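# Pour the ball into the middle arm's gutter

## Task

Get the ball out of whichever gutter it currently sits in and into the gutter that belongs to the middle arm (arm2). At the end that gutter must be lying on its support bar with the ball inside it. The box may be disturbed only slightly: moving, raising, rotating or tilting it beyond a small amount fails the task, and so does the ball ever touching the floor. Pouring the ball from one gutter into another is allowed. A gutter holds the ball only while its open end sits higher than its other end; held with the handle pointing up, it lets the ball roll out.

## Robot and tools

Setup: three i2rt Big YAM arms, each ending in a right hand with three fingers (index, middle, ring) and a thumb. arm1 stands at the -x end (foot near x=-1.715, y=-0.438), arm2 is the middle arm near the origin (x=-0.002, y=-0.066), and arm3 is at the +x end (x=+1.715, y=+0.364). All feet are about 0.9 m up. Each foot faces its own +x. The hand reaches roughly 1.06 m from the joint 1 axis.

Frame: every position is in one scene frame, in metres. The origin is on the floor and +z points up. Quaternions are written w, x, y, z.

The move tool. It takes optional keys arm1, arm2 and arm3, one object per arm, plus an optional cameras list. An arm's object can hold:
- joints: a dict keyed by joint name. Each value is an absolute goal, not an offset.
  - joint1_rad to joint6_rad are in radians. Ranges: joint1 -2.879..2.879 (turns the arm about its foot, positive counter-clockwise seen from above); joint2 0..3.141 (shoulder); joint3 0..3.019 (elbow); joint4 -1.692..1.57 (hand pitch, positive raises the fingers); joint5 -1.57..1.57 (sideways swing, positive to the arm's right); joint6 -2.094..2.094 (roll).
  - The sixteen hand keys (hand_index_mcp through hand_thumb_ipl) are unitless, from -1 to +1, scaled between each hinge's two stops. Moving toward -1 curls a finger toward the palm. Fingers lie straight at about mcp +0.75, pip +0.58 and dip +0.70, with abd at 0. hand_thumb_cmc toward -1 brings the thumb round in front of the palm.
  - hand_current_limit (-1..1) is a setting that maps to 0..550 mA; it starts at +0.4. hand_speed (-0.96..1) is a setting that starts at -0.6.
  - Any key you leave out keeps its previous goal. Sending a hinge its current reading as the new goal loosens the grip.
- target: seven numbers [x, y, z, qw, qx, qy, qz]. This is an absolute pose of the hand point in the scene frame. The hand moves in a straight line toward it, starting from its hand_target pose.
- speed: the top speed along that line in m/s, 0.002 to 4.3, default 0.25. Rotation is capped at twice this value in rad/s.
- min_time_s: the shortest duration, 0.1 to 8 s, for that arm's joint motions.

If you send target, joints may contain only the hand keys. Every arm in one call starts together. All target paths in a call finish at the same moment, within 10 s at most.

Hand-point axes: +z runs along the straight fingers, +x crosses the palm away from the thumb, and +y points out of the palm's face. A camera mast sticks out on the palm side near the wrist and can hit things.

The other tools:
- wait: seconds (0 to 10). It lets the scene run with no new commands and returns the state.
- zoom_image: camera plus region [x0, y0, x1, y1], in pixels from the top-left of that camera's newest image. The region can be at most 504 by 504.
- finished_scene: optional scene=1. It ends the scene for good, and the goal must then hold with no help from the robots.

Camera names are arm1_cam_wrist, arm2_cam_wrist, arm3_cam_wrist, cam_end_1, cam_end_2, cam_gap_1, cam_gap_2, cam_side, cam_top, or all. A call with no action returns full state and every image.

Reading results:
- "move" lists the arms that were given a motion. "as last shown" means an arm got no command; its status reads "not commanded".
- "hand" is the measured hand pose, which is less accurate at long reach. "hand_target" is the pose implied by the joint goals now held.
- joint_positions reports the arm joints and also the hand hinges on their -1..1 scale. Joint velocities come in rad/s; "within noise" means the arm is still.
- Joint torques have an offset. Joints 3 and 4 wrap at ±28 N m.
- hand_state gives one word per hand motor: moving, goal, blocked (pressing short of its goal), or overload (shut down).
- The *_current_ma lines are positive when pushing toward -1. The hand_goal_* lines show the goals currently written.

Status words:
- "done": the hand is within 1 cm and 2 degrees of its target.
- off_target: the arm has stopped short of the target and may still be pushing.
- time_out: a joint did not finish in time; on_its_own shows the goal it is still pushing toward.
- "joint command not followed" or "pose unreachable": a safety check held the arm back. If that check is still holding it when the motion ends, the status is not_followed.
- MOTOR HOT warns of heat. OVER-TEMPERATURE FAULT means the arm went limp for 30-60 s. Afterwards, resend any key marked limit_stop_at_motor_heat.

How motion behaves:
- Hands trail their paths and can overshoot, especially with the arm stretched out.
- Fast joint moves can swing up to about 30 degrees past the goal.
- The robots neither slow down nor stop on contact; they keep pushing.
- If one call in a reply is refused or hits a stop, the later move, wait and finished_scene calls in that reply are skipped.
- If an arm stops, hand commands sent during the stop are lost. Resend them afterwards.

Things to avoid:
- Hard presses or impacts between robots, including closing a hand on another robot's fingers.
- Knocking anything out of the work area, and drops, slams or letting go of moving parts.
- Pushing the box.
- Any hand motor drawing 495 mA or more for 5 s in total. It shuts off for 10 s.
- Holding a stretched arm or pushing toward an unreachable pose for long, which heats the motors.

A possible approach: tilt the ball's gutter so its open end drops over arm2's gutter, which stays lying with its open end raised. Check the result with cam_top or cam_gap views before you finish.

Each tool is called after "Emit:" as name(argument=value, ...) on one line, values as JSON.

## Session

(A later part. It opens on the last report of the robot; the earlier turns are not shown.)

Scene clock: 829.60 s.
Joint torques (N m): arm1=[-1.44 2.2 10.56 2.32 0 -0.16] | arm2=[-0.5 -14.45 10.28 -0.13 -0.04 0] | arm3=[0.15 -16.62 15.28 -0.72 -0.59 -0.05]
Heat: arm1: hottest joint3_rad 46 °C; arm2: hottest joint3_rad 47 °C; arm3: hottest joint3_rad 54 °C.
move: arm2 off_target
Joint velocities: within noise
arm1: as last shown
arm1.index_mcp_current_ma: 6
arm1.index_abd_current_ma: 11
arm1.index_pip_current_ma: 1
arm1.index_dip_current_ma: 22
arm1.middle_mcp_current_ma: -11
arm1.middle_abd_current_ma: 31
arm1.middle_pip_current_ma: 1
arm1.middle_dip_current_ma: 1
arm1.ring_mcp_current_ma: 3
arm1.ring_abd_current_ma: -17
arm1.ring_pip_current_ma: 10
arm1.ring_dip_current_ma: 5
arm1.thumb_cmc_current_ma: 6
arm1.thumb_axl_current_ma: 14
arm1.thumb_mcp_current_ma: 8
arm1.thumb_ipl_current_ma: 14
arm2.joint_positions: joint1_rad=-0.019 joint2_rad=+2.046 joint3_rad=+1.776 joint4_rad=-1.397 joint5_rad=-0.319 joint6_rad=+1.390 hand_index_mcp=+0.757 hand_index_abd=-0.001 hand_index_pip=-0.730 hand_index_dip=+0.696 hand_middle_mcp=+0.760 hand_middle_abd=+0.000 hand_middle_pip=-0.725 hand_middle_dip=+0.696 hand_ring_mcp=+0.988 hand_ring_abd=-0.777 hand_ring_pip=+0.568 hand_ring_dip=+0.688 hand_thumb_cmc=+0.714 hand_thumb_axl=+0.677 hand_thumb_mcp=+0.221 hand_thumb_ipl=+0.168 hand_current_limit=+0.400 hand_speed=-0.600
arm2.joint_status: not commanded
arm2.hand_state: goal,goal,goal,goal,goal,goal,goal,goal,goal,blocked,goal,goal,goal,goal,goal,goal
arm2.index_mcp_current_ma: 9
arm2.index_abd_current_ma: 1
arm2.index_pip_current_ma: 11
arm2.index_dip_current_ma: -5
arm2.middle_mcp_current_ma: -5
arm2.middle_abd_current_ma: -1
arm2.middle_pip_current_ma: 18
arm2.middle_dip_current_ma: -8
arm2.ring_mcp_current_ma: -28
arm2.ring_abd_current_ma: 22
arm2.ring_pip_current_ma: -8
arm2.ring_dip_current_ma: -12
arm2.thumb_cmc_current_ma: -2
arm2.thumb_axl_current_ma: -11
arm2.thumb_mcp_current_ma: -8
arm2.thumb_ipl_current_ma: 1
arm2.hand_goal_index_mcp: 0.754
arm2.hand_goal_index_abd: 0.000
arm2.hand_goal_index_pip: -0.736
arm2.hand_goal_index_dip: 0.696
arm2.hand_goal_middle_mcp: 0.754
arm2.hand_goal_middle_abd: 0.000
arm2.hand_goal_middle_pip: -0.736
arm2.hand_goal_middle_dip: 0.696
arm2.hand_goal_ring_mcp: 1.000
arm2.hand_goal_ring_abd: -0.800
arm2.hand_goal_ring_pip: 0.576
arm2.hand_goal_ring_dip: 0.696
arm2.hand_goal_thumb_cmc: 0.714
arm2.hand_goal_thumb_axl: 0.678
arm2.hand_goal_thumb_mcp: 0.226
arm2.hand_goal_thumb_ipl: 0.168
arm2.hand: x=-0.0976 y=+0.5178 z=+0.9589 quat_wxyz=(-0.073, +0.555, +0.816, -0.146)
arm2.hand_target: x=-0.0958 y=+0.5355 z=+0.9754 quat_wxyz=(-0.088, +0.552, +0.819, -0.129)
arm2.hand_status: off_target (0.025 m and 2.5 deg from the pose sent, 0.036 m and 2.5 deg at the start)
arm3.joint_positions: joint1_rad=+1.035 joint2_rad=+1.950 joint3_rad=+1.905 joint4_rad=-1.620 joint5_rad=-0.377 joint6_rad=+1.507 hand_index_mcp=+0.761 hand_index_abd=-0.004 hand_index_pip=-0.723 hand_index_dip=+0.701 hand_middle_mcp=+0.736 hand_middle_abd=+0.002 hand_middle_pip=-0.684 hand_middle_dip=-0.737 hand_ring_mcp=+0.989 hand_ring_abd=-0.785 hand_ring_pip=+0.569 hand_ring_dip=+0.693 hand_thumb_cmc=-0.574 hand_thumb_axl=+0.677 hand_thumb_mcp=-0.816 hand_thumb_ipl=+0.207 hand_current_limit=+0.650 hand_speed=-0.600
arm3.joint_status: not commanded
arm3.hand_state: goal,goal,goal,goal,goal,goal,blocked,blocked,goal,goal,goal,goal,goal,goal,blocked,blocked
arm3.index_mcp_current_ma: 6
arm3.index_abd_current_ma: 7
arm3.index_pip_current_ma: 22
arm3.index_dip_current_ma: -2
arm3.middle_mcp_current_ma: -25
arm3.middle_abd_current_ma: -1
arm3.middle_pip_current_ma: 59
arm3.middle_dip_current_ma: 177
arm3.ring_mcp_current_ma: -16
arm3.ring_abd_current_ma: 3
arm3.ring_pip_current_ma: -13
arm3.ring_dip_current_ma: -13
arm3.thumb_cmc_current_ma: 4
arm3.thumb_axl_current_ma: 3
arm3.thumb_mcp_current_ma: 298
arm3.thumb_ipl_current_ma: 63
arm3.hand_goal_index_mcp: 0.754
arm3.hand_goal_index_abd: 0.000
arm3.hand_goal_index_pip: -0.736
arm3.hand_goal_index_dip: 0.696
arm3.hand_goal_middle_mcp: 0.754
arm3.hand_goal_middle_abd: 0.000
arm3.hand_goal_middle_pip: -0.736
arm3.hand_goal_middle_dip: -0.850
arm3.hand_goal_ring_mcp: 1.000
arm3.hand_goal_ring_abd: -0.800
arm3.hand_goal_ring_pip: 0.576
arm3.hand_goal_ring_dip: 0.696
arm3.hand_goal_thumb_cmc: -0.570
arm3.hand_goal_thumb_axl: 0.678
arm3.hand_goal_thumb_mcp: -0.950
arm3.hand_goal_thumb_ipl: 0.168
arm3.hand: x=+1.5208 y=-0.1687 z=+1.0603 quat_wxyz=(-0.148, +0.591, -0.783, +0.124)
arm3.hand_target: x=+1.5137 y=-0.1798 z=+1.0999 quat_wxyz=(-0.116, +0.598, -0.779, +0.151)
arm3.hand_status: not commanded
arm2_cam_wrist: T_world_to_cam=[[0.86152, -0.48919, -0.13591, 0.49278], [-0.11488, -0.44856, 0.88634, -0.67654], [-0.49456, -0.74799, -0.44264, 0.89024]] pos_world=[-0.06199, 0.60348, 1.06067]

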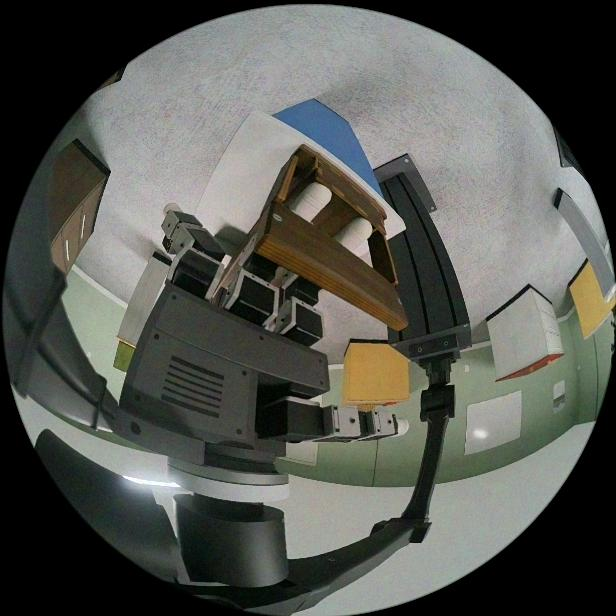

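Emit:
move(arm2={"joints":{"hand_thumb_cmc":-0.57}})

Emit:
move(arm2={"joints":{"hand_thumb_mcp":-0.95,"hand_middle_dip":-0.85,"hand_current_limit":0.65}}, cameras=["arm2_cam_wrist","cam_end_1","cam_side"])

Emit:
zoom_image(camera="arm2_cam_wrist", region=[200, 120, 420, 320])

Scene clock: 835.07 s.
Joint torques (N m): arm1=[-2.14 2.32 10.37 2.28 -0.05 -0.15] | arm2=[-0.67 -14.33 10.36 -0.16 0.01 0] | arm3=[-0.09 -16.67 15.46 -0.59 -0.54 -0.05]
Heat: arm1: hottest joint3_rad 46 °C; arm2: hottest joint3_rad 47 °C; arm3: hottest joint3_rad 54 °C.
move: arm2 done
Joint velocities: within noise
arm1.joint_positions: joint1_rad=+0.864 joint2_rad=+0.529 joint3_rad=+1.326 joint4_rad=-1.322 joint5_rad=+0.060 joint6_rad=+1.059 hand_index_mcp=+0.755 hand_index_abd=+0.000 hand_index_pip=+0.577 hand_index_dip=+0.696 hand_middle_mcp=+0.756 hand_middle_abd=+0.000 hand_middle_pip=+0.577 hand_middle_dip=+0.696 hand_ring_mcp=+0.756 hand_ring_abd=+0.000 hand_ring_pip=+0.577 hand_ring_dip=+0.696 hand_thumb_cmc=+0.716 hand_thumb_axl=+0.677 hand_thumb_mcp=+0.226 hand_thumb_ipl=+0.168 hand_current_limit=+0.400 hand_speed=-0.600
arm1.joint_status: not commanded
arm1.hand_state: goal,goal,goal,goal,goal,goal,goal,goal,goal,goal,goal,goal,goal,goal,goal,goal
arm1.index_mcp_current_ma: -17
arm1.index_abd_current_ma: 2
arm1.index_pip_current_ma: -14
arm1.index_dip_current_ma: 10
arm1.middle_mcp_current_ma: 1
arm1.middle_abd_current_ma: 13
arm1.middle_pip_current_ma: 22
arm1.middle_dip_current_ma: 19
arm1.ring_mcp_current_ma: 0
arm1.ring_abd_current_ma: -14
arm1.ring_pip_current_ma: -10
arm1.ring_dip_current_ma: 4
arm1.thumb_cmc_current_ma: -10
arm1.thumb_axl_current_ma: 16
arm1.thumb_mcp_current_ma: 3
arm1.thumb_ipl_current_ma: 12
arm1.hand_goal_index_mcp: 0.754
arm1.hand_goal_index_abd: 0.000
arm1.hand_goal_index_pip: 0.576
arm1.hand_goal_index_dip: 0.696
arm1.hand_goal_middle_mcp: 0.754
arm1.hand_goal_middle_abd: 0.000
arm1.hand_goal_middle_pip: 0.576
arm1.hand_goal_middle_dip: 0.696
arm1.hand_goal_ring_mcp: 0.754
arm1.hand_goal_ring_abd: 0.000
arm1.hand_goal_ring_pip: 0.576
arm1.hand_goal_ring_dip: 0.696
arm1.hand_goal_thumb_cmc: 0.714
arm1.hand_goal_thumb_axl: 0.678
arm1.hand_goal_thumb_mcp: 0.226
arm1.hand_goal_thumb_ipl: 0.168
arm1.hand: x=-1.5225 y=-0.2909 z=+1.4702 quat_wxyz=(-0.116, +0.620, +0.608, +0.482)
arm1.hand_target: x=-1.5239 y=-0.2937 z=+1.4811 quat_wxyz=(-0.119, +0.616, +0.603, +0.493)
arm1.hand_status: not commanded
arm2.joint_positions: joint1_rad=-0.019 joint2_rad=+2.046 joint3_rad=+1.776 joint4_rad=-1.397 joint5_rad=-0.319 joint6_rad=+1.388 hand_index_mcp=+0.754 hand_index_abd=-0.006 hand_index_pip=-0.730 hand_index_dip=+0.696 hand_middle_mcp=+0.757 hand_middle_abd=+0.000 hand_middle_pip=-0.726 hand_middle_dip=+0.696 hand_ring_mcp=+0.988 hand_ring_abd=-0.777 hand_ring_pip=+0.568 hand_ring_dip=+0.688 hand_thumb_cmc=-0.575 hand_thumb_axl=+0.677 hand_thumb_mcp=+0.221 hand_thumb_ipl=+0.168 hand_current_limit=+0.400 hand_speed=-0.600
arm2.joint_status: all done
arm2.hand_state: goal,goal,goal,goal,goal,goal,goal,goal,goal,blocked,goal,goal,goal,goal,goal,goal
arm2.index_mcp_current_ma: 4
arm2.index_abd_current_ma: -5
arm2.index_pip_current_ma: 5
arm2.index_dip_current_ma: 0
arm2.middle_mcp_current_ma: -3
arm2.middle_abd_current_ma: 6
arm2.middle_pip_current_ma: 27
arm2.middle_dip_current_ma: -6
arm2.ring_mcp_current_ma: -21
arm2.ring_abd_current_ma: 14
arm2.ring_pip_current_ma: -17
arm2.ring_dip_current_ma: -6
arm2.thumb_cmc_current_ma: -9
arm2.thumb_axl_current_ma: -12
arm2.thumb_mcp_current_ma: 1
arm2.thumb_ipl_current_ma: -6
arm2.hand_goal_index_mcp: 0.754
arm2.hand_goal_index_abd: 0.000
arm2.hand_goal_index_pip: -0.736
arm2.hand_goal_index_dip: 0.696
arm2.hand_goal_middle_mcp: 0.754
arm2.hand_goal_middle_abd: 0.000
arm2.hand_goal_middle_pip: -0.736
arm2.hand_goal_middle_dip: 0.696
arm2.hand_goal_ring_mcp: 1.000
arm2.hand_goal_ring_abd: -0.800
arm2.hand_goal_ring_pip: 0.576
arm2.hand_goal_ring_dip: 0.696
arm2.hand_goal_thumb_cmc: -0.570
arm2.hand_goal_thumb_axl: 0.678
arm2.hand_goal_thumb_mcp: 0.226
arm2.hand_goal_thumb_ipl: 0.168
arm2.hand: x=-0.0976 y=+0.5180 z=+0.9589 quat_wxyz=(-0.073, +0.554, +0.816, -0.146)
arm2.hand_target: x=-0.0958 y=+0.5356 z=+0.9753 quat_wxyz=(-0.088, +0.552, +0.819, -0.129)
arm2.hand_status: not commanded
arm3: as last shown
arm3.index_mcp_current_ma: 10
arm3.index_abd_current_ma: -1
arm3.index_pip_current_ma: 20
arm3.index_dip_current_ma: 1
arm3.middle_mcp_current_ma: -31
arm3.middle_abd_current_ma: -14
arm3.middle_pip_current_ma: 66
arm3.middle_dip_current_ma: 180
arm3.ring_mcp_current_ma: -13
arm3.ring_abd_current_ma: 4
arm3.ring_pip_current_ma: -7
arm3.ring_dip_current_ma: -9
arm3.thumb_cmc_current_ma: 2
arm3.thumb_axl_current_ma: 1
arm3.thumb_ipl_current_ma: 61
pictures: none

Scene clock: 836.50 s.
Joint torques (N m): arm1=[-1.9 2.32 10.59 2.39 -0.02 -0.16] | arm2=[-0.26 -14.56 9.8 -0.01 -0.11 -0.02] | arm3=[-0.38 -15.85 15.28 -0.69 -0.56 -0.02]
Heat: arm1: hottest joint3_rad 46 °C; arm2: hottest joint3_rad 47 °C; arm3: hottest joint3_rad 54 °C.
move: arm2 off_target
Joint velocities: within noise
arm1, arm3: as last shown
arm1.index_mcp_current_ma: 6
arm1.index_abd_current_ma: -3
arm1.index_pip_current_ma: 6
arm1.index_dip_current_ma: 17
arm1.middle_mcp_current_ma: -6
arm1.middle_pip_current_ma: 8
arm1.middle_dip_current_ma: -3
arm1.ring_mcp_current_ma: -11
arm1.ring_abd_current_ma: -5
arm1.ring_pip_current_ma: -13
arm1.ring_dip_current_ma: 16
arm1.thumb_cmc_current_ma: -3
arm1.thumb_axl_current_ma: -18
arm1.thumb_mcp_current_ma: 16
arm1.thumb_ipl_current_ma: 19
arm2.joint_positions: joint1_rad=-0.020 joint2_rad=+2.047 joint3_rad=+1.783 joint4_rad=-1.400 joint5_rad=-0.318 joint6_rad=+1.387 hand_index_mcp=+0.829 hand_index_abd=-0.009 hand_index_pip=-0.772 hand_index_dip=+0.673 hand_middle_mcp=+0.806 hand_middle_abd=+0.013 hand_middle_pip=-0.600 hand_middle_dip=-0.325 hand_ring_mcp=+0.988 hand_ring_abd=-0.777 hand_ring_pip=+0.568 hand_ring_dip=+0.688 hand_thumb_cmc=-0.567 hand_thumb_axl=+0.689 hand_thumb_mcp=-0.406 hand_thumb_ipl=+0.185 hand_current_limit=+0.650 hand_speed=-0.600
arm2.joint_status: hand_middle_dip off_target (ended at -0.325, target -0.850); hand_thumb_mcp off_target (ended at -0.406, target -0.950); the others done
arm2.hand_state: blocked,goal,blocked,blocked,blocked,goal,blocked,blocked,goal,blocked,goal,goal,goal,goal,blocked,goal
arm2.index_mcp_current_ma: 160
arm2.index_abd_current_ma: -13
arm2.index_pip_current_ma: -62
arm2.index_dip_current_ma: -42
arm2.middle_mcp_current_ma: 88
arm2.middle_abd_current_ma: 8
arm2.middle_pip_current_ma: 260
arm2.middle_dip_current_ma: 449
arm2.ring_mcp_current_ma: -32
arm2.ring_abd_current_ma: 32
arm2.ring_pip_current_ma: -12
arm2.ring_dip_current_ma: -4
arm2.thumb_cmc_current_ma: -1
arm2.thumb_axl_current_ma: 19
arm2.thumb_mcp_current_ma: 455
arm2.thumb_ipl_current_ma: 32
arm2.hand_goal_index_mcp: 0.754
arm2.hand_goal_index_abd: 0.000
arm2.hand_goal_index_pip: -0.736
arm2.hand_goal_index_dip: 0.696
arm2.hand_goal_middle_mcp: 0.754
arm2.hand_goal_middle_abd: 0.000
arm2.hand_goal_middle_pip: -0.736
arm2.hand_goal_middle_dip: -0.850
arm2.hand_goal_ring_mcp: 1.000
arm2.hand_goal_ring_abd: -0.800
arm2.hand_goal_ring_pip: 0.576
arm2.hand_goal_ring_dip: 0.696
arm2.hand_goal_thumb_cmc: -0.570
arm2.hand_goal_thumb_axl: 0.678
arm2.hand_goal_thumb_mcp: -0.950
arm2.hand_goal_thumb_ipl: 0.168
arm2.hand: x=-0.0971 y=+0.5198 z=+0.9607 quat_wxyz=(-0.074, +0.554, +0.816, -0.144)
arm2.hand_target: x=-0.0958 y=+0.5356 z=+0.9753 quat_wxyz=(-0.088, +0.552, +0.819, -0.129)
arm2.hand_status: not commanded
arm3.index_mcp_current_ma: 12
arm3.index_abd_current_ma: 5
arm3.index_pip_current_ma: 19
arm3.index_dip_current_ma: 4
arm3.middle_mcp_current_ma: -26
arm3.middle_abd_current_ma: -2
arm3.middle_pip_current_ma: 55
arm3.ring_abd_current_ma: 3
arm3.ring_pip_current_ma: -21
arm3.ring_dip_current_ma: -5
arm3.thumb_cmc_current_ma: -1
arm3.thumb_axl_current_ma: 8
arm3.thumb_mcp_current_ma: 290
arm3.thumb_ipl_current_ma: 68
arm2_cam_wrist: T_world_to_cam=[[0.86245, -0.48699, -0.1379, 0.49449], [-0.11403, -0.45239, 0.8845, -0.67336], [-0.49313, -0.74712, -0.4457, 0.89544]] pos_world=[-0.06169, 0.60519, 1.06287]

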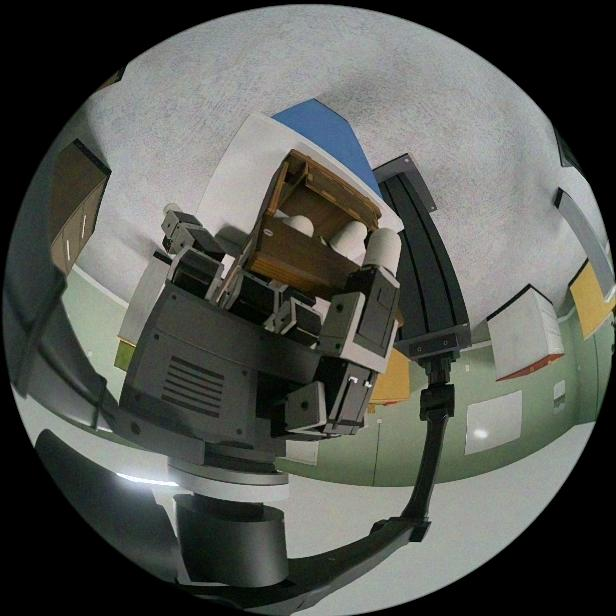

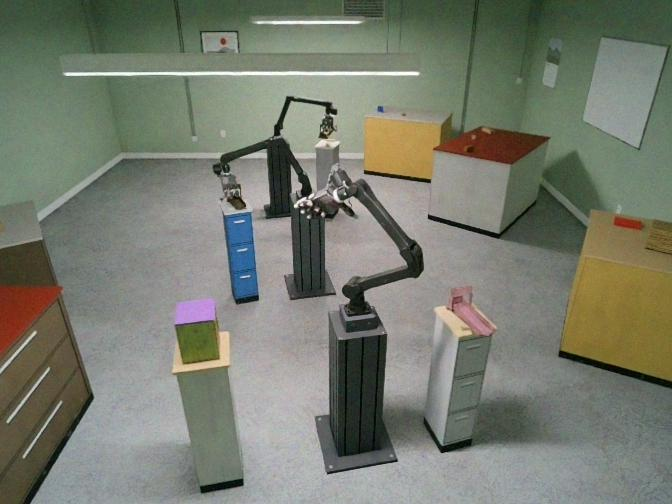

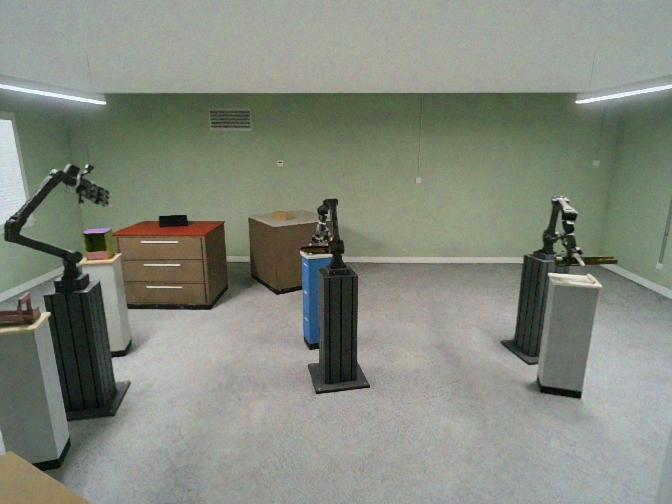

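Scaled by 2.291 from the camera's image (finer frame: 880x880).

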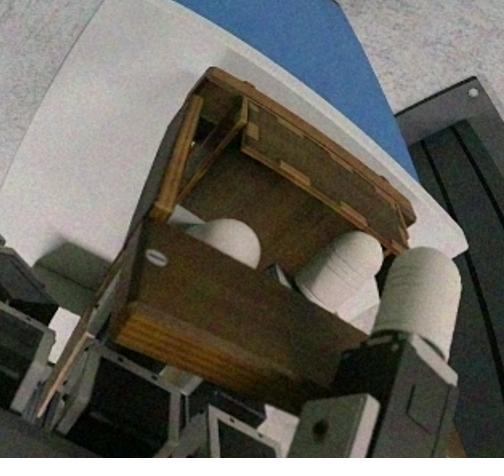

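Emit:
move(arm2={"joints":{"hand_thumb_mcp":0.226,"hand_middle_dip":0.696,"hand_current_limit":0.4}})

Emit:
move(arm2={"target":[-0.165,0.509,0.977,-0.0875,0.5523,0.8188,-0.1297],"speed":0.08,"joints":{"hand_thumb_cmc":0.714}}, cameras=["arm2_cam_wrist"])

Emit:
zoom_image(camera="arm2_cam_wrist", region=[240, 100, 460, 320])

Scene clock: 865.20 s.
Joint torques (N m): arm1=[-2.26 2.9 10.56 2.24 -0.05 -0.19] | arm2=[-0.5 -14.8 9.77 -0.05 -0.06 0.02] | arm3=[-0.38 -16.62 15.38 -0.51 -0.57 0.01]
Heat: arm1: hottest joint3_rad 46 °C; arm2: hottest joint3_rad 46 °C; arm3: hottest joint3_rad 55 °C.
move: arm2 done
Joint velocities: arm1=[within noise] | arm2=[within noise] | arm3=[-0.005 -0.005 -0.022 0.017 -0.154 0.022]
arm1, arm3: as last shown
arm1.index_mcp_current_ma: -21
arm1.index_abd_current_ma: -13
arm1.index_pip_current_ma: -10
arm1.index_dip_current_ma: 11
arm1.middle_mcp_current_ma: -19
arm1.middle_abd_current_ma: 11
arm1.middle_pip_current_ma: -5
arm1.middle_dip_current_ma: 10
arm1.ring_mcp_current_ma: -1
arm1.ring_abd_current_ma: -12
arm1.ring_pip_current_ma: -5
arm1.ring_dip_current_ma: 4
arm1.thumb_cmc_current_ma: -5
arm1.thumb_axl_current_ma: 3
arm1.thumb_mcp_current_ma: 6
arm1.thumb_ipl_current_ma: 10
arm2.joint_positions: joint1_rad=-0.020 joint2_rad=+2.050 joint3_rad=+1.783 joint4_rad=-1.400 joint5_rad=-0.318 joint6_rad=+1.387 hand_index_mcp=+0.756 hand_index_abd=-0.007 hand_index_pip=-0.737 hand_index_dip=+0.691 hand_middle_mcp=+0.757 hand_middle_abd=+0.013 hand_middle_pip=-0.718 hand_middle_dip=+0.696 hand_ring_mcp=+0.988 hand_ring_abd=-0.777 hand_ring_pip=+0.568 hand_ring_dip=+0.688 hand_thumb_cmc=-0.574 hand_thumb_axl=+0.679 hand_thumb_mcp=+0.209 hand_thumb_ipl=+0.171 hand_current_limit=+0.400 hand_speed=-0.600
arm2.joint_status: all done
arm2.hand_state: goal,goal,goal,goal,goal,goal,goal,goal,goal,blocked,goal,goal,goal,goal,goal,goal
arm2.index_mcp_current_ma: 8
arm2.index_abd_current_ma: -2
arm2.index_pip_current_ma: -3
arm2.index_dip_current_ma: -4
arm2.middle_mcp_current_ma: 3
arm2.middle_abd_current_ma: 18
arm2.middle_pip_current_ma: 38
arm2.middle_dip_current_ma: -6
arm2.ring_mcp_current_ma: -34
arm2.ring_abd_current_ma: 17
arm2.ring_pip_current_ma: 1
arm2.ring_dip_current_ma: -1
arm2.thumb_cmc_current_ma: -15
arm2.thumb_axl_current_ma: -3
arm2.thumb_mcp_current_ma: -32
arm2.thumb_ipl_current_ma: -1
arm2.hand_goal_index_mcp: 0.754
arm2.hand_goal_index_abd: 0.000
arm2.hand_goal_index_pip: -0.736
arm2.hand_goal_index_dip: 0.696
arm2.hand_goal_middle_mcp: 0.754
arm2.hand_goal_middle_abd: 0.000
arm2.hand_goal_middle_pip: -0.736
arm2.hand_goal_middle_dip: 0.696
arm2.hand_goal_ring_mcp: 1.000
arm2.hand_goal_ring_abd: -0.800
arm2.hand_goal_ring_pip: 0.576
arm2.hand_goal_ring_dip: 0.696
arm2.hand_goal_thumb_cmc: -0.570
arm2.hand_goal_thumb_axl: 0.678
arm2.hand_goal_thumb_mcp: 0.226
arm2.hand_goal_thumb_ipl: 0.168
arm2.hand: x=-0.0970 y=+0.5196 z=+0.9590 quat_wxyz=(-0.072, +0.554, +0.816, -0.145)
arm2.hand_target: x=-0.0958 y=+0.5356 z=+0.9753 quat_wxyz=(-0.088, +0.552, +0.819, -0.129)
arm2.hand_status: not commanded
arm3.index_abd_current_ma: 3
arm3.index_pip_current_ma: 16
arm3.index_dip_current_ma: -1
arm3.middle_mcp_current_ma: -30
arm3.middle_abd_current_ma: -8
arm3.middle_pip_current_ma: 61
arm3.middle_dip_current_ma: 174
arm3.ring_mcp_current_ma: -16
arm3.ring_abd_current_ma: 7
arm3.ring_pip_current_ma: -14
arm3.ring_dip_current_ma: -1
arm3.thumb_cmc_current_ma: 8
arm3.thumb_axl_current_ma: 11
arm3.thumb_mcp_current_ma: 301
arm3.thumb_ipl_current_ma: 74
pictures: none

Scene clock: 866.77 s.
Joint torques (N m): arm1=[-2.55 2.55 10.45 2.43 -0.03 -0.16] | arm2=[0.38 -16.56 6.76 0.55 -0.29 0.14] | arm3=[0.15 -16.73 15.43 -0.66 -0.57 -0.01]
Heat: arm1: hottest joint3_rad 46 °C; arm2: hottest joint3_rad 46 °C; arm3: hottest joint3_rad 55 °C.
move: arm2 off_target
Joint velocities: within noise
arm1, arm3: as last shown
arm1.index_mcp_current_ma: 4
arm1.index_abd_current_ma: -17
arm1.index_pip_current_ma: -1
arm1.index_dip_current_ma: 6
arm1.middle_mcp_current_ma: 11
arm1.middle_abd_current_ma: 14
arm1.middle_pip_current_ma: 12
arm1.middle_dip_current_ma: -2
arm1.ring_mcp_current_ma: 13
arm1.ring_abd_current_ma: -7
arm1.ring_pip_current_ma: -6
arm1.ring_dip_current_ma: 1
arm1.thumb_cmc_current_ma: 4
arm1.thumb_mcp_current_ma: -3
arm1.thumb_ipl_current_ma: 3
arm2.joint_positions: joint1_rad=+0.087 joint2_rad=+2.042 joint3_rad=+1.783 joint4_rad=-1.363 joint5_rad=-0.319 joint6_rad=+1.498 hand_index_mcp=+0.756 hand_index_abd=-0.007 hand_index_pip=-0.737 hand_index_dip=+0.691 hand_middle_mcp=+0.752 hand_middle_abd=+0.013 hand_middle_pip=-0.724 hand_middle_dip=+0.696 hand_ring_mcp=+0.988 hand_ring_abd=-0.777 hand_ring_pip=+0.568 hand_ring_dip=+0.688 hand_thumb_cmc=+0.708 hand_thumb_axl=+0.679 hand_thumb_mcp=+0.209 hand_thumb_ipl=+0.171 hand_current_limit=+0.400 hand_speed=-0.600
arm2.joint_status: all done
arm2.hand_state: goal,goal,goal,goal,goal,goal,goal,goal,goal,blocked,goal,goal,goal,goal,goal,goal
arm2.index_mcp_current_ma: 1
arm2.index_abd_current_ma: 4
arm2.index_pip_current_ma: 6
arm2.index_dip_current_ma: -10
arm2.middle_mcp_current_ma: 0
arm2.middle_abd_current_ma: 12
arm2.middle_pip_current_ma: 17
arm2.middle_dip_current_ma: -9
arm2.ring_mcp_current_ma: -17
arm2.ring_abd_current_ma: 14
arm2.ring_pip_current_ma: -7
arm2.ring_dip_current_ma: 7
arm2.thumb_cmc_current_ma: -10
arm2.thumb_axl_current_ma: -4
arm2.thumb_mcp_current_ma: -38
arm2.thumb_ipl_current_ma: -2
arm2.hand_goal_index_mcp: 0.754
arm2.hand_goal_index_abd: 0.000
arm2.hand_goal_index_pip: -0.736
arm2.hand_goal_index_dip: 0.696
arm2.hand_goal_middle_mcp: 0.754
arm2.hand_goal_middle_abd: 0.000
arm2.hand_goal_middle_pip: -0.736
arm2.hand_goal_middle_dip: 0.696
arm2.hand_goal_ring_mcp: 1.000
arm2.hand_goal_ring_abd: -0.800
arm2.hand_goal_ring_pip: 0.576
arm2.hand_goal_ring_dip: 0.696
arm2.hand_goal_thumb_cmc: 0.714
arm2.hand_goal_thumb_axl: 0.678
arm2.hand_goal_thumb_mcp: 0.226
arm2.hand_goal_thumb_ipl: 0.168
arm2.hand: x=-0.1608 y=+0.5062 z=+0.9626 quat_wxyz=(-0.074, +0.553, +0.818, -0.140)
arm2.hand_target: x=-0.1649 y=+0.5089 z=+0.9770 quat_wxyz=(-0.088, +0.552, +0.819, -0.130)
arm2.hand_status: off_target (0.015 m and 1.9 deg from the pose sent, 0.071 m and 2.5 deg at the start)
arm3.index_abd_current_ma: 5
arm3.index_pip_current_ma: 18
arm3.middle_mcp_current_ma: -31
arm3.middle_abd_current_ma: -6
arm3.middle_dip_current_ma: 177
arm3.ring_mcp_current_ma: -12
arm3.ring_abd_current_ma: 1
arm3.ring_pip_current_ma: -7
arm3.ring_dip_current_ma: -2
arm3.thumb_cmc_current_ma: 1
arm3.thumb_axl_current_ma: 6
arm3.thumb_mcp_current_ma: 297
arm3.thumb_ipl_current_ma: 71
arm2_cam_wrist: T_world_to_cam=[[0.86427, -0.48377, -0.13784, 0.54162], [-0.11693, -0.45973, 0.88033, -0.68115], [-0.48924, -0.74473, -0.4539, 0.86208]] pos_world=[-0.12599, 0.59089, 1.06559]

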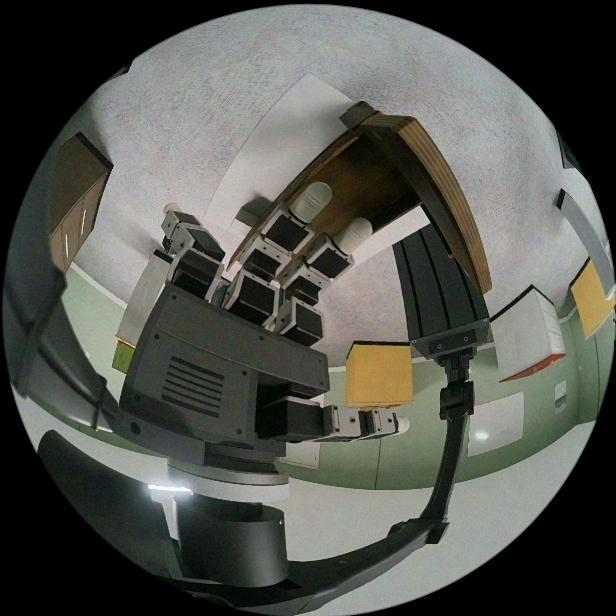

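Scaled by 2.291 from the camera's image (finer frame: 880x880).

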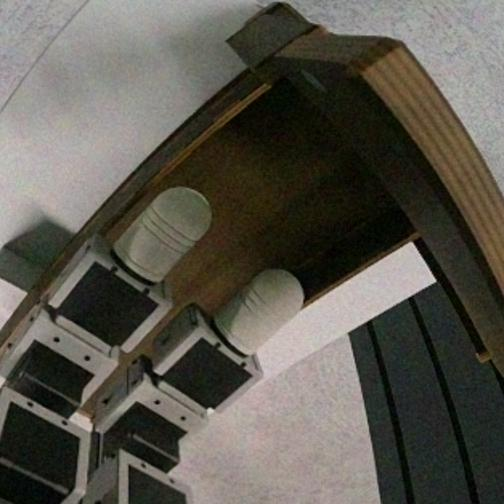

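Emit:
move(arm2={"target":[-0.143,0.5045,0.980,-0.0500,0.5714,0.8161,-0.0714],"speed":0.1,"joints":{"hand_index_pip":-0.8,"hand_middle_pip":-0.8,"hand_index_abd":0.0,"hand_middle_abd":0.0}}, cameras=["arm2_cam_wrist"])

Emit:
zoom_image(camera="arm2_cam_wrist", region=[240, 100, 460, 320])

Scene clock: 882.60 s.
Joint torques (N m): arm1=[-2.02 2.49 10.44 2.21 -0.02 -0.18] | arm2=[1.14 -16.5 6.65 0.58 0.07 0.17] | arm3=[-0.09 -16.97 15.41 -0.5 -0.55 -0.02]
Heat: arm1: hottest joint3_rad 46 °C; arm2: hottest joint3_rad 45 °C; arm3: hottest joint3_rad 56 °C.
move: arm2 off_target
Joint velocities: within noise
arm1, arm3: as last shown
arm1.index_mcp_current_ma: 5
arm1.index_abd_current_ma: -4
arm1.index_pip_current_ma: -19
arm1.index_dip_current_ma: -1
arm1.middle_mcp_current_ma: -7
arm1.middle_abd_current_ma: 15
arm1.middle_pip_current_ma: -6
arm1.middle_dip_current_ma: -10
arm1.ring_mcp_current_ma: 5
arm1.ring_abd_current_ma: -14
arm1.ring_pip_current_ma: -2
arm1.ring_dip_current_ma: -11
arm1.thumb_cmc_current_ma: -11
arm1.thumb_mcp_current_ma: 7
arm1.thumb_ipl_current_ma: -2
arm2.joint_positions: joint1_rad=+0.091 joint2_rad=+2.012 joint3_rad=+1.727 joint4_rad=-1.318 joint5_rad=-0.184 joint6_rad=+1.545 hand_index_mcp=+0.762 hand_index_abd=-0.007 hand_index_pip=-0.787 hand_index_dip=+0.691 hand_middle_mcp=+0.758 hand_middle_abd=+0.013 hand_middle_pip=-0.785 hand_middle_dip=+0.696 hand_ring_mcp=+0.988 hand_ring_abd=-0.777 hand_ring_pip=+0.568 hand_ring_dip=+0.688 hand_thumb_cmc=+0.708 hand_thumb_axl=+0.679 hand_thumb_mcp=+0.209 hand_thumb_ipl=+0.171 hand_current_limit=+0.400 hand_speed=-0.600
arm2.joint_status: all done
arm2.hand_state: goal,goal,goal,goal,goal,goal,goal,goal,goal,blocked,goal,goal,goal,goal,goal,goal
arm2.index_mcp_current_ma: 15
arm2.index_abd_current_ma: -4
arm2.index_pip_current_ma: 34
arm2.index_dip_current_ma: -4
arm2.middle_mcp_current_ma: 0
arm2.middle_abd_current_ma: 7
arm2.middle_pip_current_ma: 29
arm2.middle_dip_current_ma: -21
arm2.ring_mcp_current_ma: -31
arm2.ring_abd_current_ma: 11
arm2.ring_pip_current_ma: -8
arm2.ring_dip_current_ma: -8
arm2.thumb_cmc_current_ma: -10
arm2.thumb_axl_current_ma: 2
arm2.thumb_mcp_current_ma: -30
arm2.thumb_ipl_current_ma: 5
arm2.hand_goal_index_mcp: 0.754
arm2.hand_goal_index_abd: 0.000
arm2.hand_goal_index_pip: -0.800
arm2.hand_goal_index_dip: 0.696
arm2.hand_goal_middle_mcp: 0.754
arm2.hand_goal_middle_abd: 0.000
arm2.hand_goal_middle_pip: -0.800
arm2.hand_goal_middle_dip: 0.696
arm2.hand_goal_ring_mcp: 1.000
arm2.hand_goal_ring_abd: -0.800
arm2.hand_goal_ring_pip: 0.576
arm2.hand_goal_ring_dip: 0.696
arm2.hand_goal_thumb_cmc: 0.714
arm2.hand_goal_thumb_axl: 0.678
arm2.hand_goal_thumb_mcp: 0.226
arm2.hand_goal_thumb_ipl: 0.168
arm2.hand: x=-0.1362 y=+0.5033 z=+0.9656 quat_wxyz=(-0.038, +0.574, +0.814, -0.082)
arm2.hand_target: x=-0.1428 y=+0.5043 z=+0.9797 quat_wxyz=(-0.050, +0.571, +0.816, -0.072)
arm2.hand_status: off_target (0.016 m and 1.9 deg from the pose sent, 0.025 m and 8.5 deg at the start)
arm3.index_mcp_current_ma: 13
arm3.index_abd_current_ma: 6
arm3.middle_mcp_current_ma: -20
arm3.middle_pip_current_ma: 66
arm3.middle_dip_current_ma: 179
arm3.ring_mcp_current_ma: -28
arm3.ring_abd_current_ma: -2
arm3.ring_pip_current_ma: -8
arm3.ring_dip_current_ma: -1
arm3.thumb_cmc_current_ma: 6
arm3.thumb_axl_current_ma: 3
arm3.thumb_mcp_current_ma: 294
arm3.thumb_ipl_current_ma: 67
arm2_cam_wrist: T_world_to_cam=[[0.85867, -0.50977, -0.0531, 0.4499], [-0.24324, -0.49651, 0.83325, -0.63543], [-0.45114, -0.70257, -0.55033, 0.95038]] pos_world=[-0.11212, 0.58156, 1.07639]

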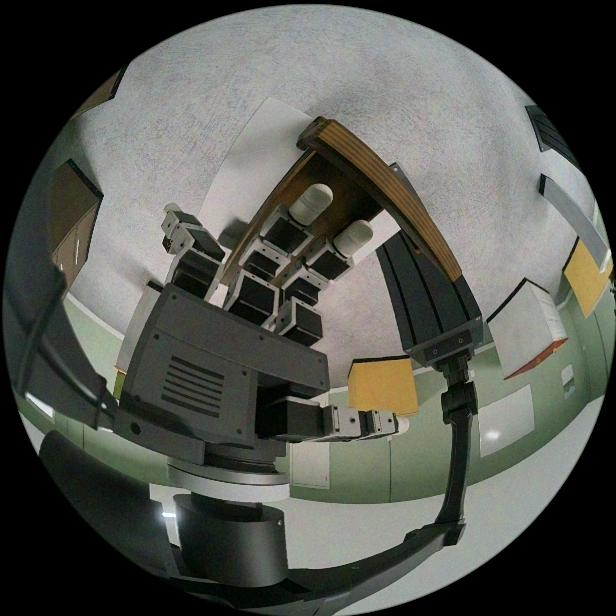

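Scaled by 2.291 from the camera's image (finer frame: 880x880).

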